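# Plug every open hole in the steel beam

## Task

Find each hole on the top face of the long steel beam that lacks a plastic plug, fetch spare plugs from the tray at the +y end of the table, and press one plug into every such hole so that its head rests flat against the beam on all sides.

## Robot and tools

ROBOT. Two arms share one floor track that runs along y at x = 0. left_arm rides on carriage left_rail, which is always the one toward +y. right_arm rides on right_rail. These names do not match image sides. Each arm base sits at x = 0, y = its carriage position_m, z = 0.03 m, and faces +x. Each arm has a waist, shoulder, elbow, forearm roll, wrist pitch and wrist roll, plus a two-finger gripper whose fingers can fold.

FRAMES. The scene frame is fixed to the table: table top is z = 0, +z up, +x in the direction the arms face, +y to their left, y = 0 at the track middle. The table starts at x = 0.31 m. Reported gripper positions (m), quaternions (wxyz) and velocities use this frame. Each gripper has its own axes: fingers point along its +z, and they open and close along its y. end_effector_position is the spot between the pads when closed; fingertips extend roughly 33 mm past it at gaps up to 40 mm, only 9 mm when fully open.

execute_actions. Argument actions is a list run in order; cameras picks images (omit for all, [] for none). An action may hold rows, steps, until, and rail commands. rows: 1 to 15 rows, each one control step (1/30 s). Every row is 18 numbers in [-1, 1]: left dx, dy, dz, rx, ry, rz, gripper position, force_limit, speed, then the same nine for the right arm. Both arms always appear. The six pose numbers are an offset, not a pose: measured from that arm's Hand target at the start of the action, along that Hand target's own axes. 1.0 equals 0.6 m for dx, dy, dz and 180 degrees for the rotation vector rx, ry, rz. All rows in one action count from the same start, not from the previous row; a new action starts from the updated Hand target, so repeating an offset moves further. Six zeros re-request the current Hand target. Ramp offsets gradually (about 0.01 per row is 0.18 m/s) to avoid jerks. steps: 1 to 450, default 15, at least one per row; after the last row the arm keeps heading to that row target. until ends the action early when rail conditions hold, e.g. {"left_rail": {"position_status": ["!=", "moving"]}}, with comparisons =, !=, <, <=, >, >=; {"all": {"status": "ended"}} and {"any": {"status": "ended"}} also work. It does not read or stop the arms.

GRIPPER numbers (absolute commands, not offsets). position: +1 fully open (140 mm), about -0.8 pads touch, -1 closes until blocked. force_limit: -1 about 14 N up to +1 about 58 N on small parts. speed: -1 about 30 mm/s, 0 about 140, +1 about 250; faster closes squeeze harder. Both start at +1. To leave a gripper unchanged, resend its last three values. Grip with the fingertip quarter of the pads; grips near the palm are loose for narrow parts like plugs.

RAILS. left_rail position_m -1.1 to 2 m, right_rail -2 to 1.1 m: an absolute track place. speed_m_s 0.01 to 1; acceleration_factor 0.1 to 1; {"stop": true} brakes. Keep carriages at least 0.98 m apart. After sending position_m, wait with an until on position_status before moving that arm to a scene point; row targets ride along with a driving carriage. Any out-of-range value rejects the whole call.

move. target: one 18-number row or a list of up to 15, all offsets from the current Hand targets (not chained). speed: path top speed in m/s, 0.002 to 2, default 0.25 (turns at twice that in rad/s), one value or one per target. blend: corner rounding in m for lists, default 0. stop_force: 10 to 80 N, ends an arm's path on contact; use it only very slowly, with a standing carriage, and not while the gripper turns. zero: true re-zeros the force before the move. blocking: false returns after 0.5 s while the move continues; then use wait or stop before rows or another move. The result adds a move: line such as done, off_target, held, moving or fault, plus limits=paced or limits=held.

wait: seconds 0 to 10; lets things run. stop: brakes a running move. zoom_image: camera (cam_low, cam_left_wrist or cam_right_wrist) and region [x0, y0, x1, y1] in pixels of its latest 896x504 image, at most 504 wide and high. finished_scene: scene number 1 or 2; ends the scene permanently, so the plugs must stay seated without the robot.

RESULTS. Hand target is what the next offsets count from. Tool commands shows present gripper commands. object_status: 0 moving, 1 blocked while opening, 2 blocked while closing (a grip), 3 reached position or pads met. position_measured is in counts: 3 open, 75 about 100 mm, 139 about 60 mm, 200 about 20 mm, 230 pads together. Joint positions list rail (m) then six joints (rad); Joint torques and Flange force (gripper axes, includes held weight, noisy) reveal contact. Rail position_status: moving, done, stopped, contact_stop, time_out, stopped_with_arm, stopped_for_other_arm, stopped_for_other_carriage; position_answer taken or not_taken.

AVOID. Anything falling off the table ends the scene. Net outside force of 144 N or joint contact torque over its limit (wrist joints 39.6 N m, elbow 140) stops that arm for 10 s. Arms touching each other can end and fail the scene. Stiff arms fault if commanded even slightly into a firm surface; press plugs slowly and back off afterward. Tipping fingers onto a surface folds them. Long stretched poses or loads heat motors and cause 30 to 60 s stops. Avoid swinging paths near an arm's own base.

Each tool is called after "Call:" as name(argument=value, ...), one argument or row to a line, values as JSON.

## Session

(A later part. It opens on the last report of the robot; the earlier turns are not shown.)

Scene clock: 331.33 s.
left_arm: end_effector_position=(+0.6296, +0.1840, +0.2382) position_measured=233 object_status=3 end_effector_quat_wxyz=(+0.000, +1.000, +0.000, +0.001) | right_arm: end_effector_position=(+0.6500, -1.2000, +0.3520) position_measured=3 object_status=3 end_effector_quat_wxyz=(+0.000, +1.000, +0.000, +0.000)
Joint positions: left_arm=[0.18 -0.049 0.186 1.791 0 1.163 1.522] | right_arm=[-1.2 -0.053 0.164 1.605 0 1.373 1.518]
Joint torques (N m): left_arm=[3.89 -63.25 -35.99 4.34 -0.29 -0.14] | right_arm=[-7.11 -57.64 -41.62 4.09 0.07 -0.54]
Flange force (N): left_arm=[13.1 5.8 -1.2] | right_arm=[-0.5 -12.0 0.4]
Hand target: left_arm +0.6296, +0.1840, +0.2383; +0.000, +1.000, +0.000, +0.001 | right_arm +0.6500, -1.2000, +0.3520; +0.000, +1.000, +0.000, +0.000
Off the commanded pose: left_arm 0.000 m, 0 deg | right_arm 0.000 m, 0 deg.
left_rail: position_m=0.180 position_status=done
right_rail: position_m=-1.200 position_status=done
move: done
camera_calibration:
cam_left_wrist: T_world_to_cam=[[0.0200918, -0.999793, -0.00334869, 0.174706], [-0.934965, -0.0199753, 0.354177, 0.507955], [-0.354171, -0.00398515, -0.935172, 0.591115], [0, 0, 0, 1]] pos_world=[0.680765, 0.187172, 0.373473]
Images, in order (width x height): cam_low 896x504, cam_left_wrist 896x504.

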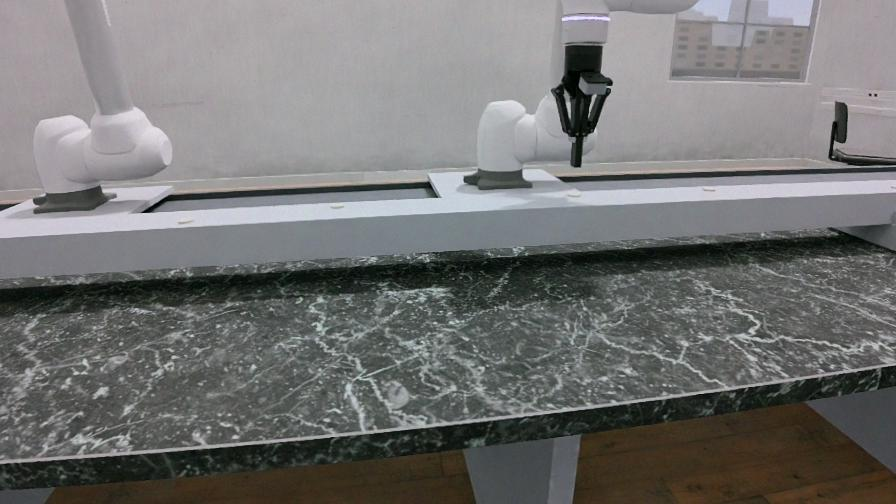

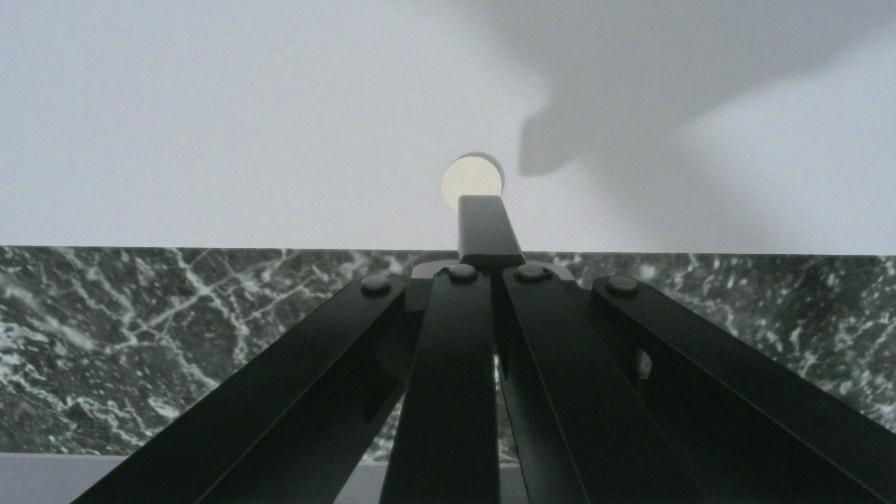

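Call:
move(
  target=[0.034,0.0067,-0.19,0,0,0,-1,-0.3,0,0,0,0,0,0,0,1,1,1],
  cameras=[],
)

Call:
execute_actions(
  actions=[
    {"left_rail":{"position_m":2.0},"right_rail":{"position_m":-2.0},"steps":300,"until":{"all":{"status":"ended"}}},
  ],
  cameras=[],
)

Call:
move(
  target=[-0.3067,-0.9317,0.433,0,0,0,-0.26,-0.3,0,0,0,0,0,0,0,1,1,1],
  cameras=["cam_left_wrist"],
)

Scene clock: 359.33 s.
left_arm: end_effector_position=(+0.6498, +0.1800, +0.3523) position_measured=233 object_status=3 end_effector_quat_wxyz=(+0.000, +1.000, +0.000, +0.001) | right_arm: end_effector_position=(+0.6500, -1.2000, +0.3520) position_measured=3 object_status=3 end_effector_quat_wxyz=(+0.000, +1.000, +0.000, +0.000)
Joint positions: left_arm=[0.18 -0.053 0.163 1.605 0 1.372 1.517] | right_arm=[-1.2 -0.053 0.164 1.605 0 1.373 1.518]
Joint torques (N m): left_arm=[3.86 -63.62 -38.72 4.62 -0.32 -0.15] | right_arm=[-7.23 -57.72 -41.7 4.13 0.09 -0.54]
Flange force (N): left_arm=[12.5 5.4 -4.3] | right_arm=[-0.6 -12.2 0.6]
Hand target: left_arm +0.6499, +0.1800, +0.3523; +0.000, +1.000, +0.000, +0.001 | right_arm +0.6500, -1.2000, +0.3520; +0.000, +1.000, +0.000, +0.000
Off the commanded pose: left_arm 0.000 m, 0 deg | right_arm 0.000 m, 0 deg.
left_rail: position_m=0.180 position_status=done
right_rail: position_m=-1.200 position_status=done
move: done
No camera images: "cameras" was empty.

Scene clock: 362.87 s.
left_arm: end_effector_position=(+0.6499, +1.9998, +0.3523) position_measured=233 object_status=3 end_effector_quat_wxyz=(+0.000, +1.000, +0.000, +0.001) | right_arm: end_effector_position=(+0.6500, -2.0000, +0.3520) position_measured=3 object_status=3 end_effector_quat_wxyz=(+0.000, +1.000, +0.000, +0.000)
Joint positions: left_arm=[2 -0.053 0.163 1.605 0 1.372 1.517] | right_arm=[-2 -0.053 0.164 1.605 0 1.373 1.518]
Joint torques (N m): left_arm=[3.85 -63.65 -38.64 4.59 -0.3 -0.12] | right_arm=[-7.23 -57.74 -41.56 4.13 0 -0.54]
Flange force (N): left_arm=[12.9 5.5 -4.3] | right_arm=[0.3 -11.9 0.6]
Hand target: left_arm +0.6499, +1.9999, +0.3523; +0.000, +1.000, +0.000, +0.001 | right_arm +0.6500, -2.0000, +0.3520; +0.000, +1.000, +0.000, +0.000
Tool commands: left_gripper/position=-1.0 left_gripper/force_limit=-0.3 left_gripper/speed=+0.0 right_gripper/position=+1.0 right_gripper/force_limit=+1.0 right_gripper/speed=+1.0
Off the commanded pose: left_arm 0.000 m, 0 deg | right_arm 0.000 m, 0 deg.
left_rail: position_m=2.000 position_status=done
right_rail: position_m=-2.000 position_status=done
No camera images: "cameras" was empty.

Scene clock: 365.83 s.
left_arm: end_effector_position=(+0.4662, +2.5589, +0.0924) position_measured=162 object_status=3 end_effector_quat_wxyz=(+0.000, +1.000, +0.000, +0.001) | right_arm: end_effector_position=(+0.6500, -2.0000, +0.3520) position_measured=3 object_status=3 end_effector_quat_wxyz=(+0.000, +1.000, +0.000, +0.000)
Joint positions: left_arm=[2 0.829 0.444 1.73 -0.001 0.966 2.4] | right_arm=[-2 -0.053 0.164 1.605 0 1.373 1.518]
Joint torques (N m): left_arm=[3.64 -84.53 -32.2 3.84 -0.26 -0.13] | right_arm=[-7.02 -57.81 -41.66 4.14 0.06 -0.53]
Flange force (N): left_arm=[11.1 -6.0 0.9] | right_arm=[-1.5 -12.1 -0.1]
Hand target: left_arm +0.4662, +2.5590, +0.0924; +0.000, +1.000, +0.000, +0.001 | right_arm +0.6500, -2.0000, +0.3520; +0.000, +1.000, +0.000, +0.000
Off the commanded pose: left_arm 0.000 m, 0 deg | right_arm 0.000 m, 0 deg.
left_rail: position_m=2.000 position_status=done
right_rail: position_m=-2.000 position_status=done
move: done
camera_calibration:
cam_left_wrist: T_world_to_cam=[[0.0199978, -0.999795, -0.00331269, 2.55195], [-0.935, -0.0198751, 0.354091, 0.454133], [-0.354084, -0.00398369, -0.935205, 0.406354], [0, 0, 0, 1]] pos_world=[0.517465, 2.56207, 0.227673]
Images, in order (width x height): cam_left_wrist 896x504.

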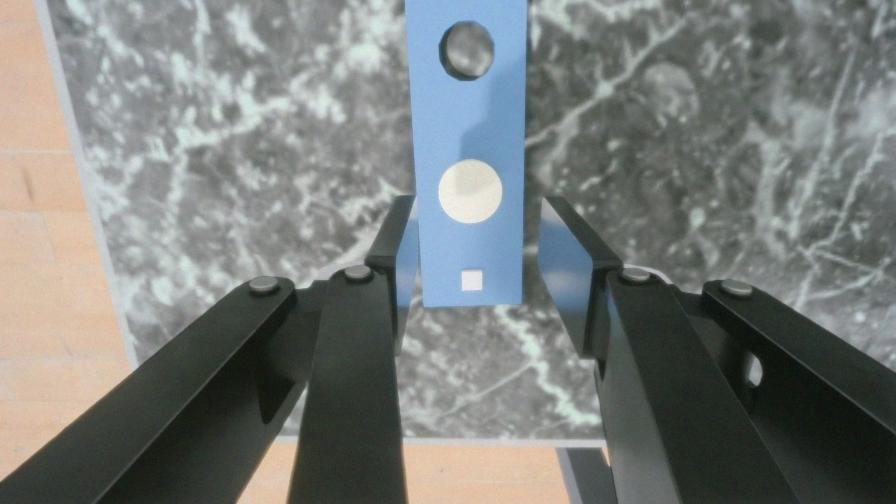

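Call:
move(
  target=[
    [0.0027,-0.0025,0.0785,0,0,0,-0.26,-0.3,-1,0,0,0,0,0,0,1,1,1],
    [0.0027,-0.0025,0.0785,0,0,0,-1,-0.3,-1,0,0,0,0,0,0,1,1,1],
  ],
  cameras=["cam_left_wrist"],
  speed=0.05,
)

Call:
move(
  target=[0,0,-0.1,0,0,0,-1,-0.3,-1,0,0,0,0,0,0,1,1,1],
  cameras=["cam_left_wrist"],
  speed=0.08,
)

Call:
zoom_image(
  camera="cam_left_wrist",
  region=[400, 140, 560, 290],
)

Scene clock: 379.23 s.
left_arm: end_effector_position=(+0.4679, +2.5605, +0.0453) position_measured=191 object_status=0 end_effector_quat_wxyz=(+0.000, +1.000, +0.000, +0.001) | right_arm: end_effector_position=(+0.6500, -2.0000, +0.3520) position_measured=3 object_status=3 end_effector_quat_wxyz=(+0.000, +1.000, +0.000, +0.000)
Joint positions: left_arm=[2 0.828 0.494 1.755 -0.001 0.892 2.4] | right_arm=[-2 -0.053 0.164 1.605 0 1.373 1.518]
Joint torques (N m): left_arm=[3.47 -85.28 -28.83 3.58 -0.29 -0.14] | right_arm=[-7.08 -57.42 -41.56 4.11 0.06 -0.57]
Flange force (N): left_arm=[11.2 -6.3 -1.7] | right_arm=[-0.4 -11.4 0.5]
Hand target: left_arm +0.4679, +2.5605, +0.0453; +0.000, +1.000, +0.000, +0.001 | right_arm +0.6500, -2.0000, +0.3520; +0.000, +1.000, +0.000, +0.000
Off the commanded pose: left_arm 0.000 m, 0 deg | right_arm 0.000 m, 0 deg.
left_rail: position_m=2.000 position_status=done
right_rail: position_m=-2.000 position_status=done
move: done
camera_calibration:
cam_left_wrist: T_world_to_cam=[[0.0199985, -0.999795, -0.00331292, 2.55326], [-0.935, -0.0198757, 0.354091, 0.472374], [-0.354084, -0.0039837, -0.935205, 0.362785], [0, 0, 0, 1]] pos_world=[0.519065, 2.56357, 0.180473]
Images, in order (width x height): cam_left_wrist 896x504.

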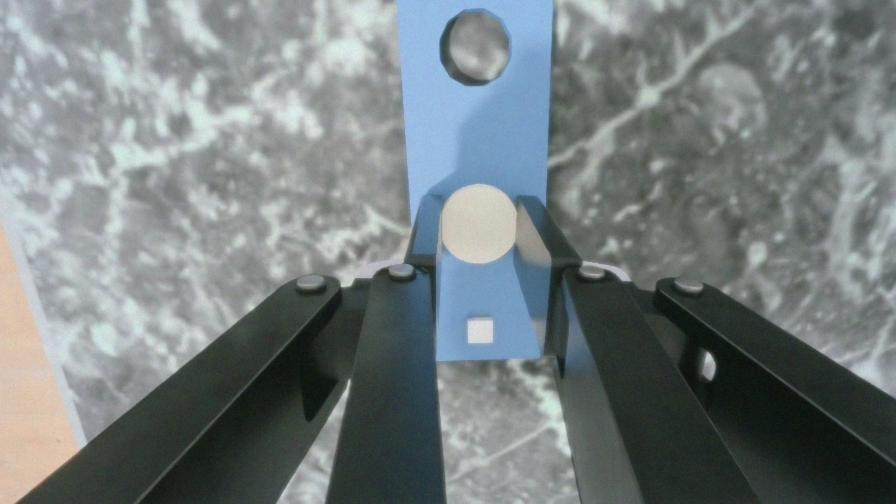

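Scene clock: 380.30 s.
left_arm: end_effector_position=(+0.4678, +2.5605, +0.1052) position_measured=191 object_status=2 end_effector_quat_wxyz=(+0.000, +1.000, +0.000, +0.001) | right_arm: end_effector_position=(+0.6500, -2.0000, +0.3520) position_measured=3 object_status=3 end_effector_quat_wxyz=(+0.000, +1.000, +0.000, +0.000)
Joint positions: left_arm=[2 0.828 0.436 1.716 -0.001 0.989 2.4] | right_arm=[-2 -0.053 0.164 1.605 0 1.373 1.518]
Joint torques (N m): left_arm=[3.74 -85.51 -32.84 3.93 -0.27 -0.17] | right_arm=[-7.18 -57.48 -41.63 4.15 0.05 -0.52]
Flange force (N): left_arm=[12.6 -7.4 2.2] | right_arm=[-0.9 -12.0 0.2]
Hand target: left_arm +0.4678, +2.5605, +0.1053; +0.000, +1.000, +0.000, +0.001 | right_arm +0.6500, -2.0000, +0.3520; +0.000, +1.000, +0.000, +0.000
Off the commanded pose: left_arm 0.000 m, 0 deg | right_arm 0.000 m, 0 deg.
left_rail: position_m=2.000 position_status=done
right_rail: position_m=-2.000 position_status=done
move: done
camera_calibration:
cam_left_wrist: T_world_to_cam=[[0.0199979, -0.999795, -0.00331434, 2.55346], [-0.934966, -0.0198753, 0.354179, 0.450996], [-0.354172, -0.00398405, -0.935172, 0.4189], [0, 0, 0, 1]] pos_world=[0.518965, 2.56357, 0.240473]
Images, in order (width x height): cam_left_wrist 896x504.

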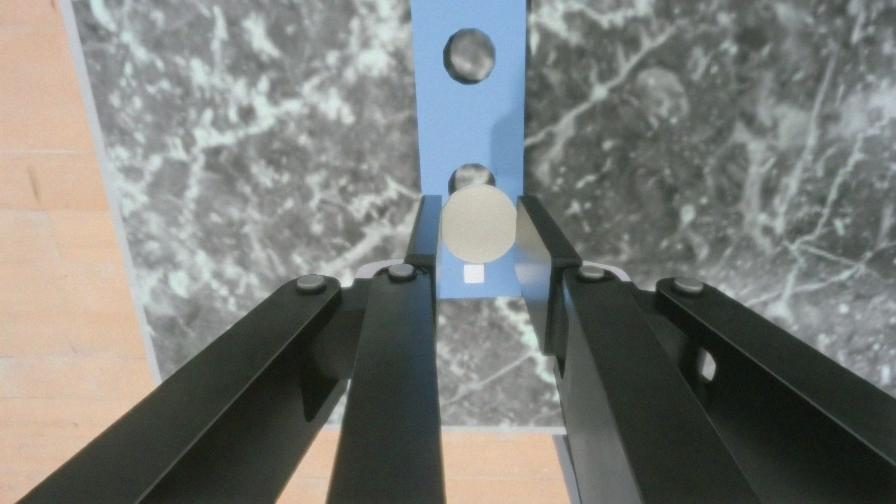

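Scaled by 3.150 from the camera's 896x504 image, which has a finer 1280x720 frame.

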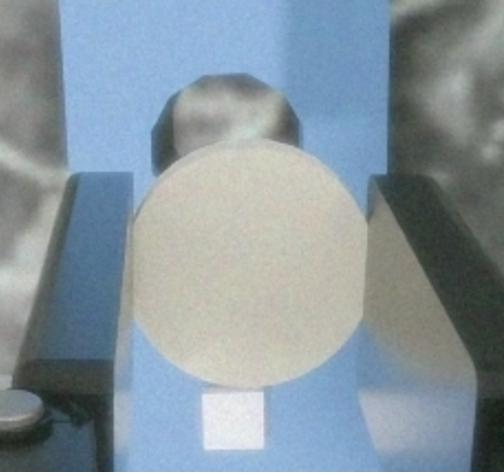

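Call:
move(
  target=[0.24,0.934,-0.41,0,0,0,-1,-0.3,-1,0,0,0,0,0,0,1,1,1],
  cameras=[],
  speed=0.3,
)

Call:
execute_actions(
  actions=[
    {"left_rail":{"position_m":-0.98,"acceleration_factor":0.4},"steps":400,"until":{"all":{"status":"ended"}}},
  ],
  cameras=[],
)

Call:
move(
  target=[0,0.79,0.1,0,0,0,-1,-0.3,-1,0,0,0,0,0,0,1,1,1],
  cameras=["cam_left_wrist"],
  speed=0.25,
)

Scene clock: 399.37 s.
left_arm: end_effector_position=(+0.6115, +2.0001, +0.3514) position_measured=191 object_status=2 end_effector_quat_wxyz=(+0.000, +1.000, +0.000, +0.001) | right_arm: end_effector_position=(+0.6500, -2.0000, +0.3520) position_measured=3 object_status=3 end_effector_quat_wxyz=(+0.000, +1.000, +0.000, +0.000)
Joint positions: left_arm=[2 -0.056 0.102 1.677 0 1.362 1.514] | right_arm=[-2 -0.053 0.164 1.605 0 1.373 1.518]
Joint torques (N m): left_arm=[2.84 -56.82 -38.55 4.61 -0.28 -0.19] | right_arm=[-7.1 -57.67 -41.65 4.13 0.05 -0.51]
Flange force (N): left_arm=[11.7 4.0 -4.4] | right_arm=[-1.3 -12.0 0.0]
Hand target: left_arm +0.6115, +2.0000, +0.3514; +0.000, +1.000, +0.000, +0.001 | right_arm +0.6500, -2.0000, +0.3520; +0.000, +1.000, +0.000, +0.000
Off the commanded pose: left_arm 0.000 m, 0 deg | right_arm 0.000 m, 0 deg.
left_rail: position_m=2.000 position_status=done
right_rail: position_m=-2.000 position_status=done
move: done
No camera images: "cameras" was empty.

Scene clock: 404.07 s.
left_arm: end_effector_position=(+0.6115, -0.9799, +0.3514) position_measured=191 object_status=2 end_effector_quat_wxyz=(+0.000, +1.000, +0.000, +0.001) | right_arm: end_effector_position=(+0.6500, -2.0000, +0.3520) position_measured=3 object_status=3 end_effector_quat_wxyz=(+0.000, +1.000, +0.000, +0.000)
Joint positions: left_arm=[-0.98 -0.056 0.102 1.677 0 1.362 1.514] | right_arm=[-2 -0.053 0.164 1.605 0 1.373 1.518]
Joint torques (N m): left_arm=[4.08 -56.89 -38.53 4.62 -0.29 -0.17] | right_arm=[-7.17 -57.48 -41.7 4.13 0.04 -0.54]
Flange force (N): left_arm=[12.2 6.2 -4.4] | right_arm=[-2.0 -12.1 -0.2]
Hand target: left_arm +0.6115, -0.9799, +0.3514; +0.000, +1.000, +0.000, +0.001 | right_arm +0.6500, -2.0000, +0.3520; +0.000, +1.000, +0.000, +0.000
Tool commands: left_gripper/position=-1.0 left_gripper/force_limit=-0.3 left_gripper/speed=-1.0 right_gripper/position=+1.0 right_gripper/force_limit=+1.0 right_gripper/speed=+1.0
Off the commanded pose: left_arm 0.000 m, 0 deg | right_arm 0.000 m, 0 deg.
left_rail: position_m=-0.980 position_status=done
right_rail: position_m=-2.000 position_status=done
No camera images: "cameras" was empty.

Scene clock: 406.37 s.
left_arm: end_effector_position=(+0.6116, -1.4539, +0.2913) position_measured=191 object_status=2 end_effector_quat_wxyz=(+0.000, +1.000, +0.000, +0.001) | right_arm: end_effector_position=(+0.6500, -2.0000, +0.3520) position_measured=3 object_status=3 end_effector_quat_wxyz=(+0.000, +1.000, +0.000, +0.000)
Joint positions: left_arm=[-0.98 -0.704 0.38 1.434 0.001 1.327 0.866] | right_arm=[-2 -0.053 0.164 1.605 0 1.373 1.518]
Joint torques (N m): left_arm=[3.07 -85.44 -38.5 4.61 -0.29 -0.13] | right_arm=[-7.1 -57.47 -41.72 4.15 0.04 -0.49]
Flange force (N): left_arm=[9.0 11.6 -2.7] | right_arm=[-1.2 -12.0 0.4]
Hand target: left_arm +0.6115, -1.4539, +0.2913; +0.000, +1.000, +0.000, +0.001 | right_arm +0.6500, -2.0000, +0.3520; +0.000, +1.000, +0.000, +0.000
Off the commanded pose: left_arm 0.000 m, 0 deg | right_arm 0.000 m, 0 deg.
left_rail: position_m=-0.980 position_status=done
right_rail: position_m=-2.000 position_status=done
move: done
camera_calibration:
cam_left_wrist: T_world_to_cam=[[0.0201261, -0.999792, -0.00325314, -1.46238], [-0.934998, -0.0199739, 0.354091, 0.439661], [-0.354083, -0.00408479, -0.935205, 0.627682], [0, 0, 0, 1]] pos_world=[0.662765, -1.45073, 0.426574]
Images, in order (width x height): cam_left_wrist 896x504.

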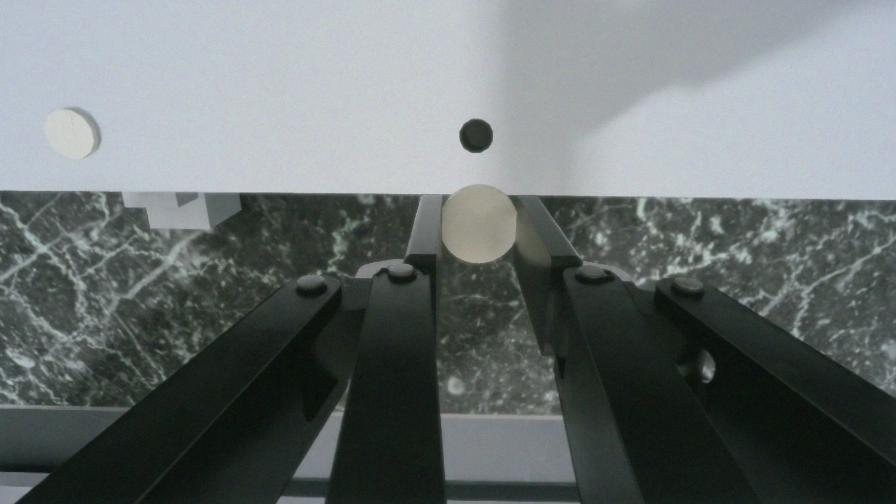

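Call:
move(
  target=[0.0295,0.0067,0.158,0,0,0,-1,-0.3,-1,0,0,0,0,0,0,1,1,1],
  cameras=["cam_left_wrist"],
  speed=0.12,
)

Call:
zoom_image(
  camera="cam_left_wrist",
  region=[400, 140, 560, 290],
)

Scene clock: 416.57 s.
left_arm: end_effector_position=(+0.6294, -1.4579, +0.1966) position_measured=191 object_status=2 end_effector_quat_wxyz=(+0.000, +1.000, +0.000, +0.001) | right_arm: end_effector_position=(+0.6500, -2.0000, +0.3520) position_measured=3 object_status=3 end_effector_quat_wxyz=(+0.000, +1.000, +0.000, +0.000)
Joint positions: left_arm=[-0.98 -0.694 0.453 1.504 0.001 1.183 0.877] | right_arm=[-2 -0.053 0.164 1.605 0 1.373 1.518]
Joint torques (N m): left_arm=[3.85 -92.02 -36.36 4.44 -0.27 -0.12] | right_arm=[-7.36 -57.48 -41.74 4.13 0.04 -0.53]
Flange force (N): left_arm=[10.1 13.4 -0.6] | right_arm=[-1.0 -12.3 0.5]
Hand target: left_arm +0.6294, -1.4579, +0.1965; +0.000, +1.000, +0.000, +0.001 | right_arm +0.6500, -2.0000, +0.3520; +0.000, +1.000, +0.000, +0.000
Off the commanded pose: left_arm 0.000 m, 0 deg | right_arm 0.000 m, 0 deg.
left_rail: position_m=-0.980 position_status=done
right_rail: position_m=-2.000 position_status=done
move: done
camera_calibration:
cam_left_wrist: T_world_to_cam=[[0.0200328, -0.999794, -0.00321903, -1.46699], [-0.934999, -0.0198746, 0.354093, 0.489937], [-0.354084, -0.00408369, -0.935205, 0.545313], [0, 0, 0, 1]] pos_world=[0.680565, -1.45473, 0.331774]
Images, in order (width x height): cam_left_wrist 896x504.

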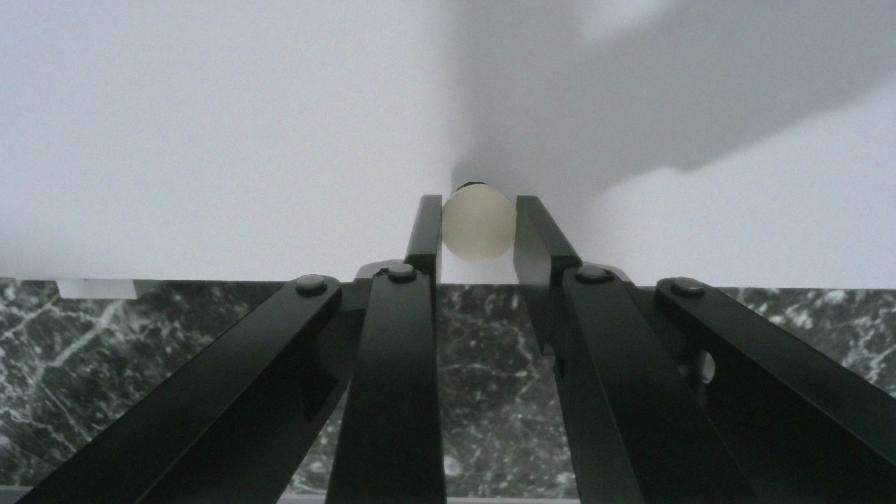

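Scaled by 3.150 from the camera's 896x504 image, which has a finer 1280x720 frame.

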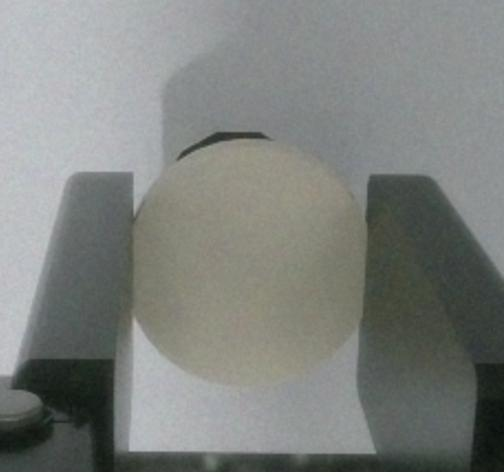

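Call:
move(
  target=[0,0,0.06,0,0,0,-1,-0.3,-1,0,0,0,0,0,0,1,1,1],
  cameras=["cam_left_wrist"],
  speed=0.01,
  stop_force=35,
)

Scene clock: 430.63 s.
left_arm: end_effector_position=(+0.6296, -1.4579, +0.1782) position_measured=191 object_status=2 end_effector_quat_wxyz=(+0.000, +1.000, +0.000, +0.001) | right_arm: end_effector_position=(+0.6500, -2.0000, +0.3520) position_measured=3 object_status=3 end_effector_quat_wxyz=(+0.000, +1.000, +0.000, +0.000)
Joint positions: left_arm=[-0.98 -0.693 0.465 1.522 0.001 1.153 0.877] | right_arm=[-2 -0.053 0.164 1.605 0 1.373 1.518]
Joint torques (N m): left_arm=[-9.46 -57.1 -12.17 -1.84 1.94 -0.18] | right_arm=[-6.87 -57.72 -41.7 4.1 0.06 -0.54]
Flange force (N): left_arm=[20.8 0.1 -42.2] | right_arm=[-0.5 -11.5 0.6]
Hand target: left_arm +0.6296, -1.4579, +0.1782; +0.000, +1.000, +0.000, +0.001 (not the last commanded pose) | right_arm +0.6500, -2.0000, +0.3520; +0.000, +1.000, +0.000, +0.000
Off the commanded pose: left_arm 0.018 m, 0 deg | right_arm 0.000 m, 0 deg.
left_rail: position_m=-0.980 position_status=done
right_rail: position_m=-2.000 position_status=done
move: contact (left_arm)
camera_calibration:
cam_left_wrist: T_world_to_cam=[[0.020069, -0.999794, -0.00311746, -1.46711], [-0.935122, -0.0198739, 0.353767, 0.49679], [-0.353756, -0.00418453, -0.935328, 0.527939], [0, 0, 0, 1]] pos_world=[0.680764, -1.45473, 0.313474]
Images, in order (width x height): cam_left_wrist 896x504.

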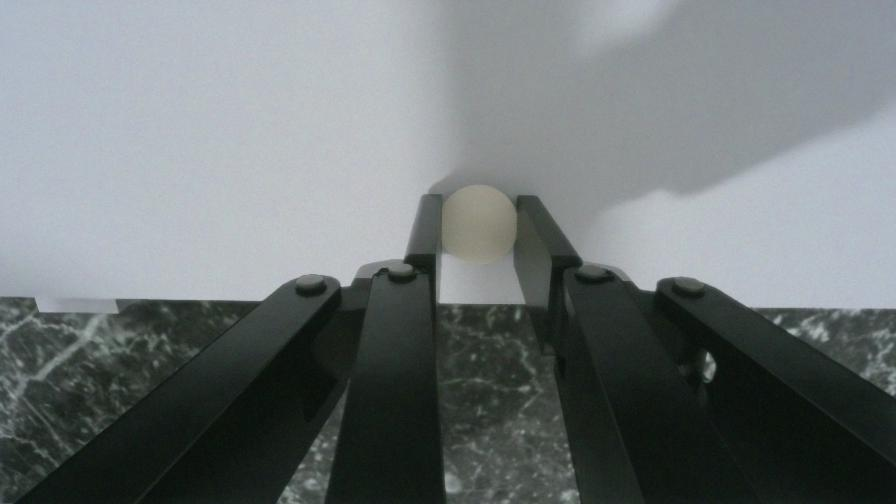

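Call:
move(
  target=[
    [0.001,-0.0013,-0.001,0,0,0,-1,-0.3,-1,0,0,0,0,0,0,1,1,1],
  ],
  cameras=[],
  speed=0.01,
)

Call:
move(
  target=[0,0,0.03,0,0,0,-1,-0.3,-1,0,0,0,0,0,0,1,1,1],
  cameras=["cam_left_wrist"],
  speed=0.01,
  stop_force=35,
)

Call:
zoom_image(
  camera="cam_left_wrist",
  region=[400, 140, 560, 290],
)

Scene clock: 442.03 s.
left_arm: end_effector_position=(+0.6301, -1.4571, +0.1788) position_measured=191 object_status=2 end_effector_quat_wxyz=(+0.000, +1.000, +0.000, +0.001) | right_arm: end_effector_position=(+0.6500, -2.0000, +0.3520) position_measured=3 object_status=3 end_effector_quat_wxyz=(+0.000, +1.000, +0.000, +0.000)
Joint positions: left_arm=[-0.98 -0.692 0.464 1.522 0.001 1.154 0.878] | right_arm=[-2 -0.053 0.164 1.605 0 1.373 1.518]
Joint torques (N m): left_arm=[2.39 -69.95 -17.61 3.48 3.39 -0.14] | right_arm=[-7.06 -57.67 -41.64 4.14 0.08 -0.55]
Flange force (N): left_arm=[15.8 15.4 -26.0] | right_arm=[-1.6 -12.3 -0.2]
Hand target: left_arm +0.6302, -1.4571, +0.1788; +0.000, +1.000, +0.000, +0.001 | right_arm +0.6500, -2.0000, +0.3520; +0.000, +1.000, +0.000, +0.000
Off the commanded pose: left_arm 0.000 m, 0 deg | right_arm 0.000 m, 0 deg.
left_rail: position_m=-0.980 position_status=done
right_rail: position_m=-2.000 position_status=done
move: done
No camera images: "cameras" was empty.

Scene clock: 443.10 s.
left_arm: end_effector_position=(+0.6303, -1.4571, +0.1741) position_measured=191 object_status=2 end_effector_quat_wxyz=(+0.000, +1.000, +0.000, +0.001) | right_arm: end_effector_position=(+0.6500, -2.0000, +0.3520) position_measured=3 object_status=3 end_effector_quat_wxyz=(+0.000, +1.000, +0.000, +0.000)
Joint positions: left_arm=[-0.98 -0.692 0.467 1.526 0.001 1.146 0.878] | right_arm=[-2 -0.053 0.164 1.605 0 1.373 1.518]
Joint torques (N m): left_arm=[2.29 -30.74 -3.97 3.45 -3.32 -0.14] | right_arm=[-6.95 -57.59 -41.61 4.11 0.01 -0.51]
Flange force (N): left_arm=[-1.8 1.5 -76.2] | right_arm=[-1.6 -11.9 -0.3]
Hand target: left_arm +0.6303, -1.4571, +0.1741; +0.000, +1.000, +0.000, +0.001 (not the last commanded pose) | right_arm +0.6500, -2.0000, +0.3520; +0.000, +1.000, +0.000, +0.000
Off the commanded pose: left_arm 0.013 m, 0 deg | right_arm 0.000 m, 0 deg.
left_rail: position_m=-0.980 position_status=done
right_rail: position_m=-2.000 position_status=done
move: contact (left_arm)
camera_calibration:
cam_left_wrist: T_world_to_cam=[[0.0200091, -0.999795, -0.00298428, -1.46634], [-0.935223, -0.0197719, 0.353507, 0.499113], [-0.353494, -0.00428238, -0.935427, 0.524029], [0, 0, 0, 1]] pos_world=[0.681363, -1.45393, 0.309375]
Images, in order (width x height): cam_left_wrist 896x504.

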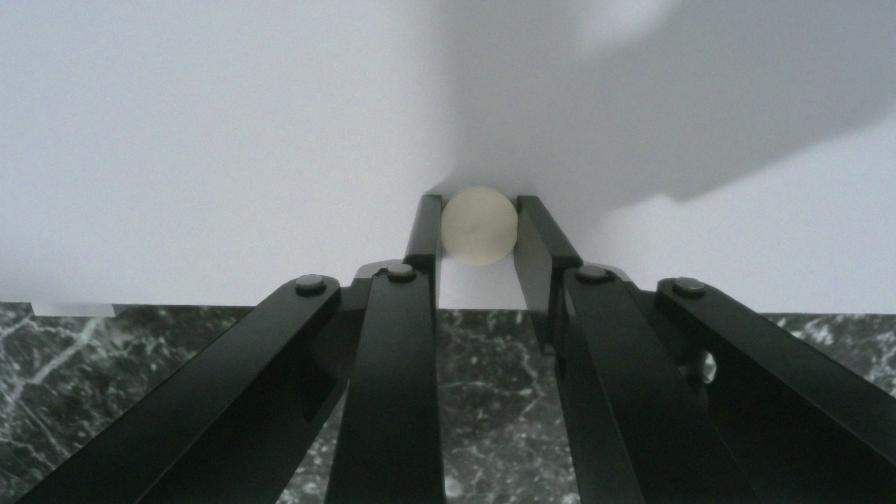

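Scaled by 3.150 from the camera's 896x504 image, which has a finer 1280x720 frame.

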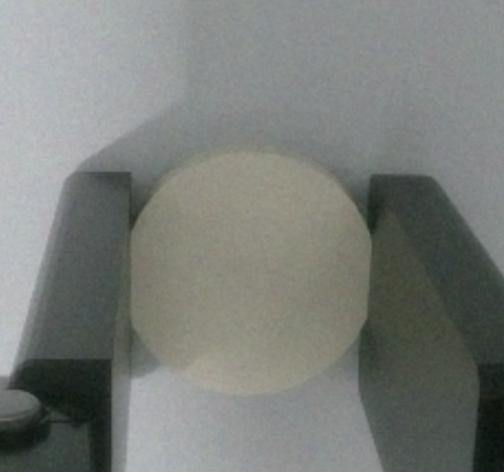

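Same depth as first. Release and tamp.

Call:
move(
  target=[
    [0,0,-0.003,0,0,0,-0.3,-0.3,-1,0,0,0,0,0,0,1,1,1],
    [0,0,-0.05,0,0,0,-1,-0.3,0,0,0,0,0,0,0,1,1,1],
  ],
  cameras=["cam_left_wrist"],
  speed=0.05,
)

Call:
move(
  target=[0,0,0.07,0,0,0,-1,-0.3,0,0,0,0,0,0,0,1,1,1],
  cameras=[],
  speed=0.015,
  stop_force=70,
)

Call:
move(
  target=[-0.01,0,-0.15,0,0,0,-1,-0.3,0,0,0,0,0,0,0,1,1,1],
  cameras=["cam_left_wrist"],
)

Call:
zoom_image(
  camera="cam_left_wrist",
  region=[400, 100, 560, 250],
)

Scene clock: 461.03 s.
left_arm: end_effector_position=(+0.6302, -1.4571, +0.2041) position_measured=233 object_status=3 end_effector_quat_wxyz=(+0.000, +1.000, +0.000, +0.001) | right_arm: end_effector_position=(+0.6500, -2.0000, +0.3520) position_measured=3 object_status=3 end_effector_quat_wxyz=(+0.000, +1.000, +0.000, +0.000)
Joint positions: left_arm=[-0.98 -0.692 0.449 1.497 0.001 1.195 0.878] | right_arm=[-2 -0.053 0.164 1.605 0 1.373 1.518]
Joint torques (N m): left_arm=[4.01 -90.78 -36.56 4.4 -0.27 -0.15] | right_arm=[-7 -57.78 -41.54 4.14 0.04 -0.52]
Flange force (N): left_arm=[8.8 12.4 -1.4] | right_arm=[-0.6 -11.6 0.0]
Hand target: left_arm +0.6302, -1.4571, +0.2041; +0.000, +1.000, +0.000, +0.001 | right_arm +0.6500, -2.0000, +0.3520; +0.000, +1.000, +0.000, +0.000
Off the commanded pose: left_arm 0.000 m, 0 deg | right_arm 0.000 m, 0 deg.
left_rail: position_m=-0.980 position_status=done
right_rail: position_m=-2.000 position_status=done
move: done
camera_calibration:
cam_left_wrist: T_world_to_cam=[[0.0200091, -0.999795, -0.00298428, -1.46625], [-0.935223, -0.0197719, 0.353507, 0.488415], [-0.353494, -0.00428238, -0.935427, 0.552057], [0, 0, 0, 1]] pos_world=[0.681263, -1.45393, 0.339375]
Images, in order (width x height): cam_left_wrist 896x504.

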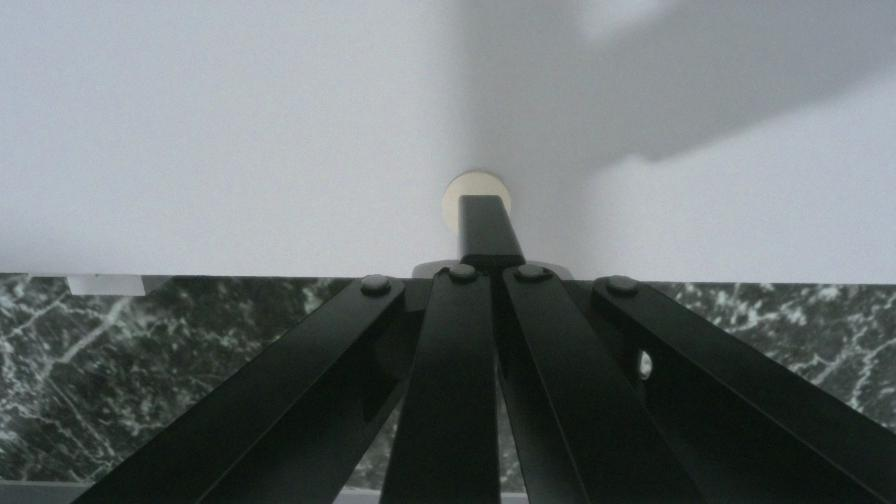

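Scene clock: 463.40 s.
left_arm: end_effector_position=(+0.6304, -1.4572, +0.1788) position_measured=233 object_status=3 end_effector_quat_wxyz=(+0.000, +1.000, +0.000, +0.001) | right_arm: end_effector_position=(+0.6500, -2.0000, +0.3520) position_measured=3 object_status=3 end_effector_quat_wxyz=(+0.000, +1.000, +0.000, +0.000)
Joint positions: left_arm=[-0.98 -0.692 0.464 1.522 0.001 1.153 0.878] | right_arm=[-2 -0.053 0.164 1.605 0 1.373 1.518]
Joint torques (N m): left_arm=[2.21 -20.44 -6.14 3.95 -9.14 -0.14] | right_arm=[-7.17 -57.65 -41.75 4.15 0.06 -0.54]
Flange force (N): left_arm=[-14.0 -7.9 -90.3] | right_arm=[-0.8 -11.3 0.5]
Hand target: left_arm +0.6304, -1.4572, +0.1788; +0.000, +1.000, +0.000, +0.001 (not the last commanded pose) | right_arm +0.6500, -2.0000, +0.3520; +0.000, +1.000, +0.000, +0.000
Off the commanded pose: left_arm 0.017 m, 0 deg | right_arm 0.000 m, 0 deg.
left_rail: position_m=-0.980 position_status=done
right_rail: position_m=-2.000 position_status=done
move: contact (left_arm)
No camera images: "cameras" was empty.

Scene clock: 464.17 s.
left_arm: end_effector_position=(+0.6241, -1.4572, +0.2688) position_measured=233 object_status=3 end_effector_quat_wxyz=(+0.000, +1.000, +0.000, +0.001) | right_arm: end_effector_position=(+0.6500, -2.0000, +0.3520) position_measured=3 object_status=3 end_effector_quat_wxyz=(+0.000, +1.000, +0.000, +0.000)
Joint positions: left_arm=[-0.98 -0.697 0.407 1.436 0.001 1.296 0.873] | right_arm=[-2 -0.053 0.164 1.605 0 1.373 1.518]
Joint torques (N m): left_arm=[3.82 -88.04 -37.41 4.54 -0.35 -0.14] | right_arm=[-7.03 -57.8 -41.67 4.13 0.05 -0.53]
Flange force (N): left_arm=[10.2 13.5 -3.2] | right_arm=[-1.0 -11.7 -0.1]
Hand target: left_arm +0.6241, -1.4572, +0.2687; +0.000, +1.000, +0.000, +0.001 | right_arm +0.6500, -2.0000, +0.3520; +0.000, +1.000, +0.000, +0.000
Off the commanded pose: left_arm 0.000 m, 0 deg | right_arm 0.000 m, 0 deg.
left_rail: position_m=-0.980 position_status=done
right_rail: position_m=-2.000 position_status=done
move: done
camera_calibration:
cam_left_wrist: T_world_to_cam=[[0.0199945, -0.999797, -0.00243212, -1.46615], [-0.935458, -0.0195663, 0.352896, 0.46054], [-0.352872, -0.00478085, -0.935659, 0.609374], [0, 0, 0, 1]] pos_world=[0.675162, -1.45393, 0.404078]
Images, in order (width x height): cam_left_wrist 896x504.

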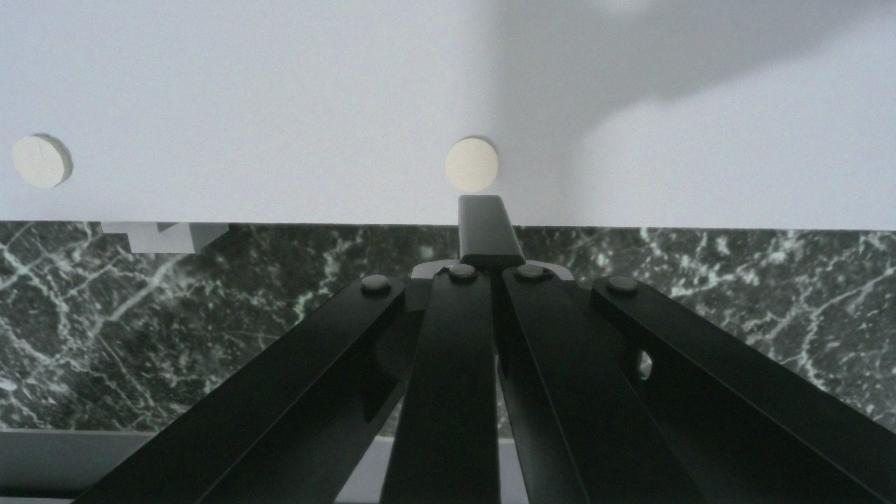

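Scaled by 3.150 from the camera's 896x504 image, which has a finer 1280x720 frame.

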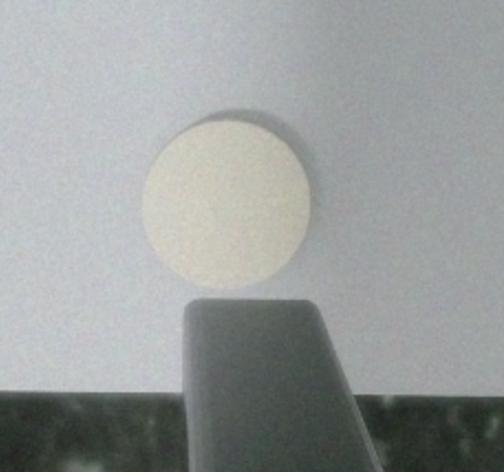

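Call:
move(
  target=[
    [0.01,-0.402,0,0,0,0,-1,-0.3,0,0,0,0,0,0,0,1,1,1],
    [0.01,-0.402,0.13,0,0,0,-1,-0.3,0,0,0,0,0,0,0,1,1,1],
  ],
  cameras=["cam_left_wrist"],
)

Call:
move(
  target=[0,0,0.05,0,0,0,-1,-0.3,0,0,0,0,0,0,0,1,1,1],
  cameras=["cam_left_wrist"],
  speed=0.015,
  stop_force=70,
)

Call:
move(
  target=[0,0,-0.15,0,0,0,-1,-0.3,0,0,0,0,0,0,0,1,1,1],
  cameras=["cam_left_wrist"],
)

Scene clock: 482.70 s.
left_arm: end_effector_position=(+0.6304, -1.2161, +0.1907) position_measured=233 object_status=3 end_effector_quat_wxyz=(+0.000, +1.000, +0.000, +0.001) | right_arm: end_effector_position=(+0.6500, -2.0000, +0.3520) position_measured=3 object_status=3 end_effector_quat_wxyz=(+0.000, +1.000, +0.000, +0.000)
Joint positions: left_arm=[-0.98 -0.41 0.284 1.76 0 1.095 1.161] | right_arm=[-2 -0.053 0.164 1.605 0 1.373 1.518]
Joint torques (N m): left_arm=[4 -73.13 -35.34 4.22 -0.24 -0.13] | right_arm=[-7.01 -57.62 -41.68 4.13 0.04 -0.51]
Flange force (N): left_arm=[10.7 10.0 1.2] | right_arm=[-1.1 -12.0 0.1]
Hand target: left_arm +0.6303, -1.2160, +0.1906; +0.000, +1.000, +0.000, +0.001 | right_arm +0.6500, -2.0000, +0.3520; +0.000, +1.000, +0.000, +0.000
Off the commanded pose: left_arm 0.000 m, 0 deg | right_arm 0.000 m, 0 deg.
left_rail: position_m=-0.980 position_status=done
right_rail: position_m=-2.000 position_status=done
move: done
camera_calibration:
cam_left_wrist: T_world_to_cam=[[0.0201227, -0.999795, -0.00237241, -1.22551], [-0.935456, -0.0196652, 0.352896, 0.498498], [-0.35287, -0.00488194, -0.935659, 0.539517], [0, 0, 0, 1]] pos_world=[0.681363, -1.21283, 0.325979]
Images, in order (width x height): cam_left_wrist 896x504.

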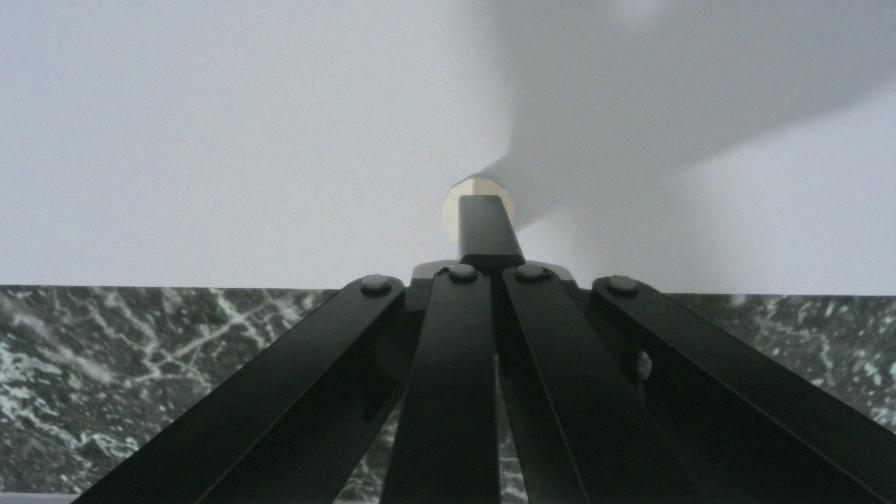

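Scene clock: 484.13 s.
left_arm: end_effector_position=(+0.6305, -1.2161, +0.1790) position_measured=233 object_status=3 end_effector_quat_wxyz=(+0.000, +1.000, +0.000, +0.002) | right_arm: end_effector_position=(+0.6500, -2.0000, +0.3520) position_measured=3 object_status=3 end_effector_quat_wxyz=(+0.000, +1.000, +0.000, +0.000)
Joint positions: left_arm=[-0.98 -0.41 0.293 1.771 0.001 1.074 1.161] | right_arm=[-2 -0.053 0.164 1.605 0 1.373 1.518]
Joint torques (N m): left_arm=[2.79 -6.73 -5.33 4.08 -10.29 -0.14] | right_arm=[-7.17 -57.38 -41.65 4.14 0.04 -0.54]
Flange force (N): left_arm=[-20.2 -3.7 -98.0] | right_arm=[-1.5 -12.0 0.0]
Hand target: left_arm +0.6306, -1.2161, +0.1789; +0.000, +1.000, +0.000, +0.002 (not the last commanded pose) | right_arm +0.6500, -2.0000, +0.3520; +0.000, +1.000, +0.000, +0.000
Off the commanded pose: left_arm 0.018 m, 0 deg | right_arm 0.000 m, 0 deg.
left_rail: position_m=-0.980 position_status=done
right_rail: position_m=-2.000 position_status=done
move: contact (left_arm)
camera_calibration:
cam_left_wrist: T_world_to_cam=[[0.0200641, -0.999796, -0.00223326, -1.22555], [-0.935646, -0.0195639, 0.352396, 0.503093], [-0.352368, -0.00498097, -0.935848, 0.528296], [0, 0, 0, 1]] pos_world=[0.681461, -1.21283, 0.314379]
Images, in order (width x height): cam_left_wrist 896x504.

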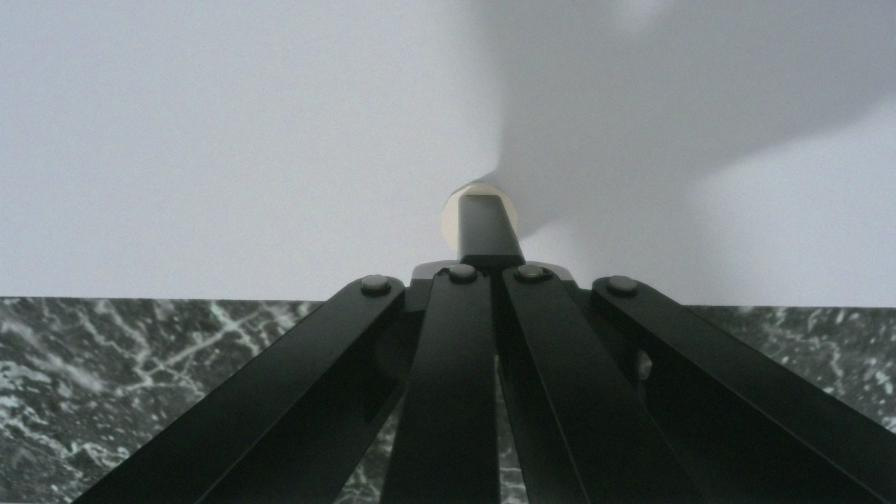

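Scene clock: 484.90 s.
left_arm: end_effector_position=(+0.6303, -1.2160, +0.2690) position_measured=233 object_status=3 end_effector_quat_wxyz=(+0.000, +1.000, +0.000, +0.002) | right_arm: end_effector_position=(+0.6500, -2.0000, +0.3520) position_measured=3 object_status=3 end_effector_quat_wxyz=(+0.000, +1.000, +0.000, +0.000)
Joint positions: left_arm=[-0.98 -0.41 0.233 1.674 0.001 1.232 1.161] | right_arm=[-2 -0.053 0.164 1.605 0 1.373 1.518]
Joint torques (N m): left_arm=[4.04 -69.35 -36.56 4.45 -0.34 -0.13] | right_arm=[-7.18 -57.88 -41.64 4.07 0.04 -0.56]
Flange force (N): left_arm=[11.4 10.3 -2.8] | right_arm=[-1.0 -12.4 0.0]
Hand target: left_arm +0.6303, -1.2160, +0.2689; +0.000, +1.000, +0.000, +0.002 | right_arm +0.6500, -2.0000, +0.3520; +0.000, +1.000, +0.000, +0.000
Off the commanded pose: left_arm 0.000 m, 0 deg | right_arm 0.000 m, 0 deg.
left_rail: position_m=-0.980 position_status=done
right_rail: position_m=-2.000 position_status=done
move: done
camera_calibration:
cam_left_wrist: T_world_to_cam=[[0.0200641, -0.999796, -0.00223326, -1.22524], [-0.935646, -0.0195639, 0.352396, 0.471134], [-0.352368, -0.00498097, -0.935848, 0.612323], [0, 0, 0, 1]] pos_world=[0.681161, -1.21273, 0.404279]
Images, in order (width x height): cam_left_wrist 896x504.

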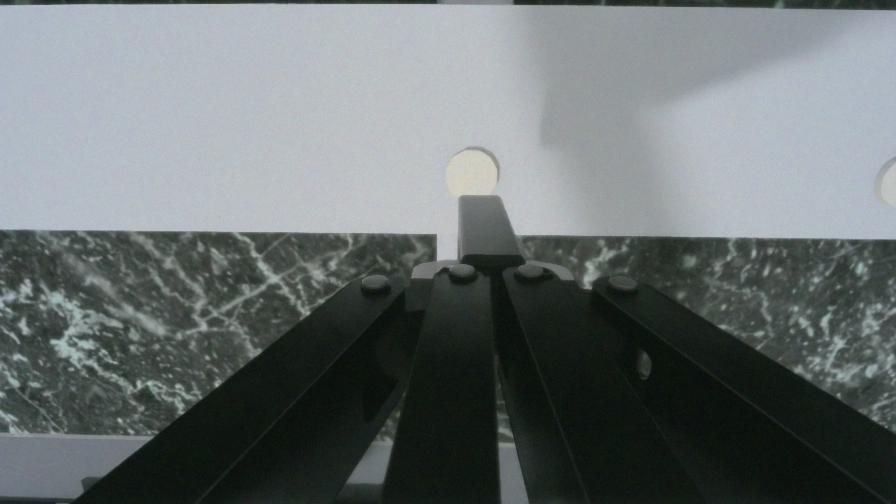

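Same height (0.179). Both seated.

Call:
finished_scene(
  scene=1,
)

The scene is finished: the task was done.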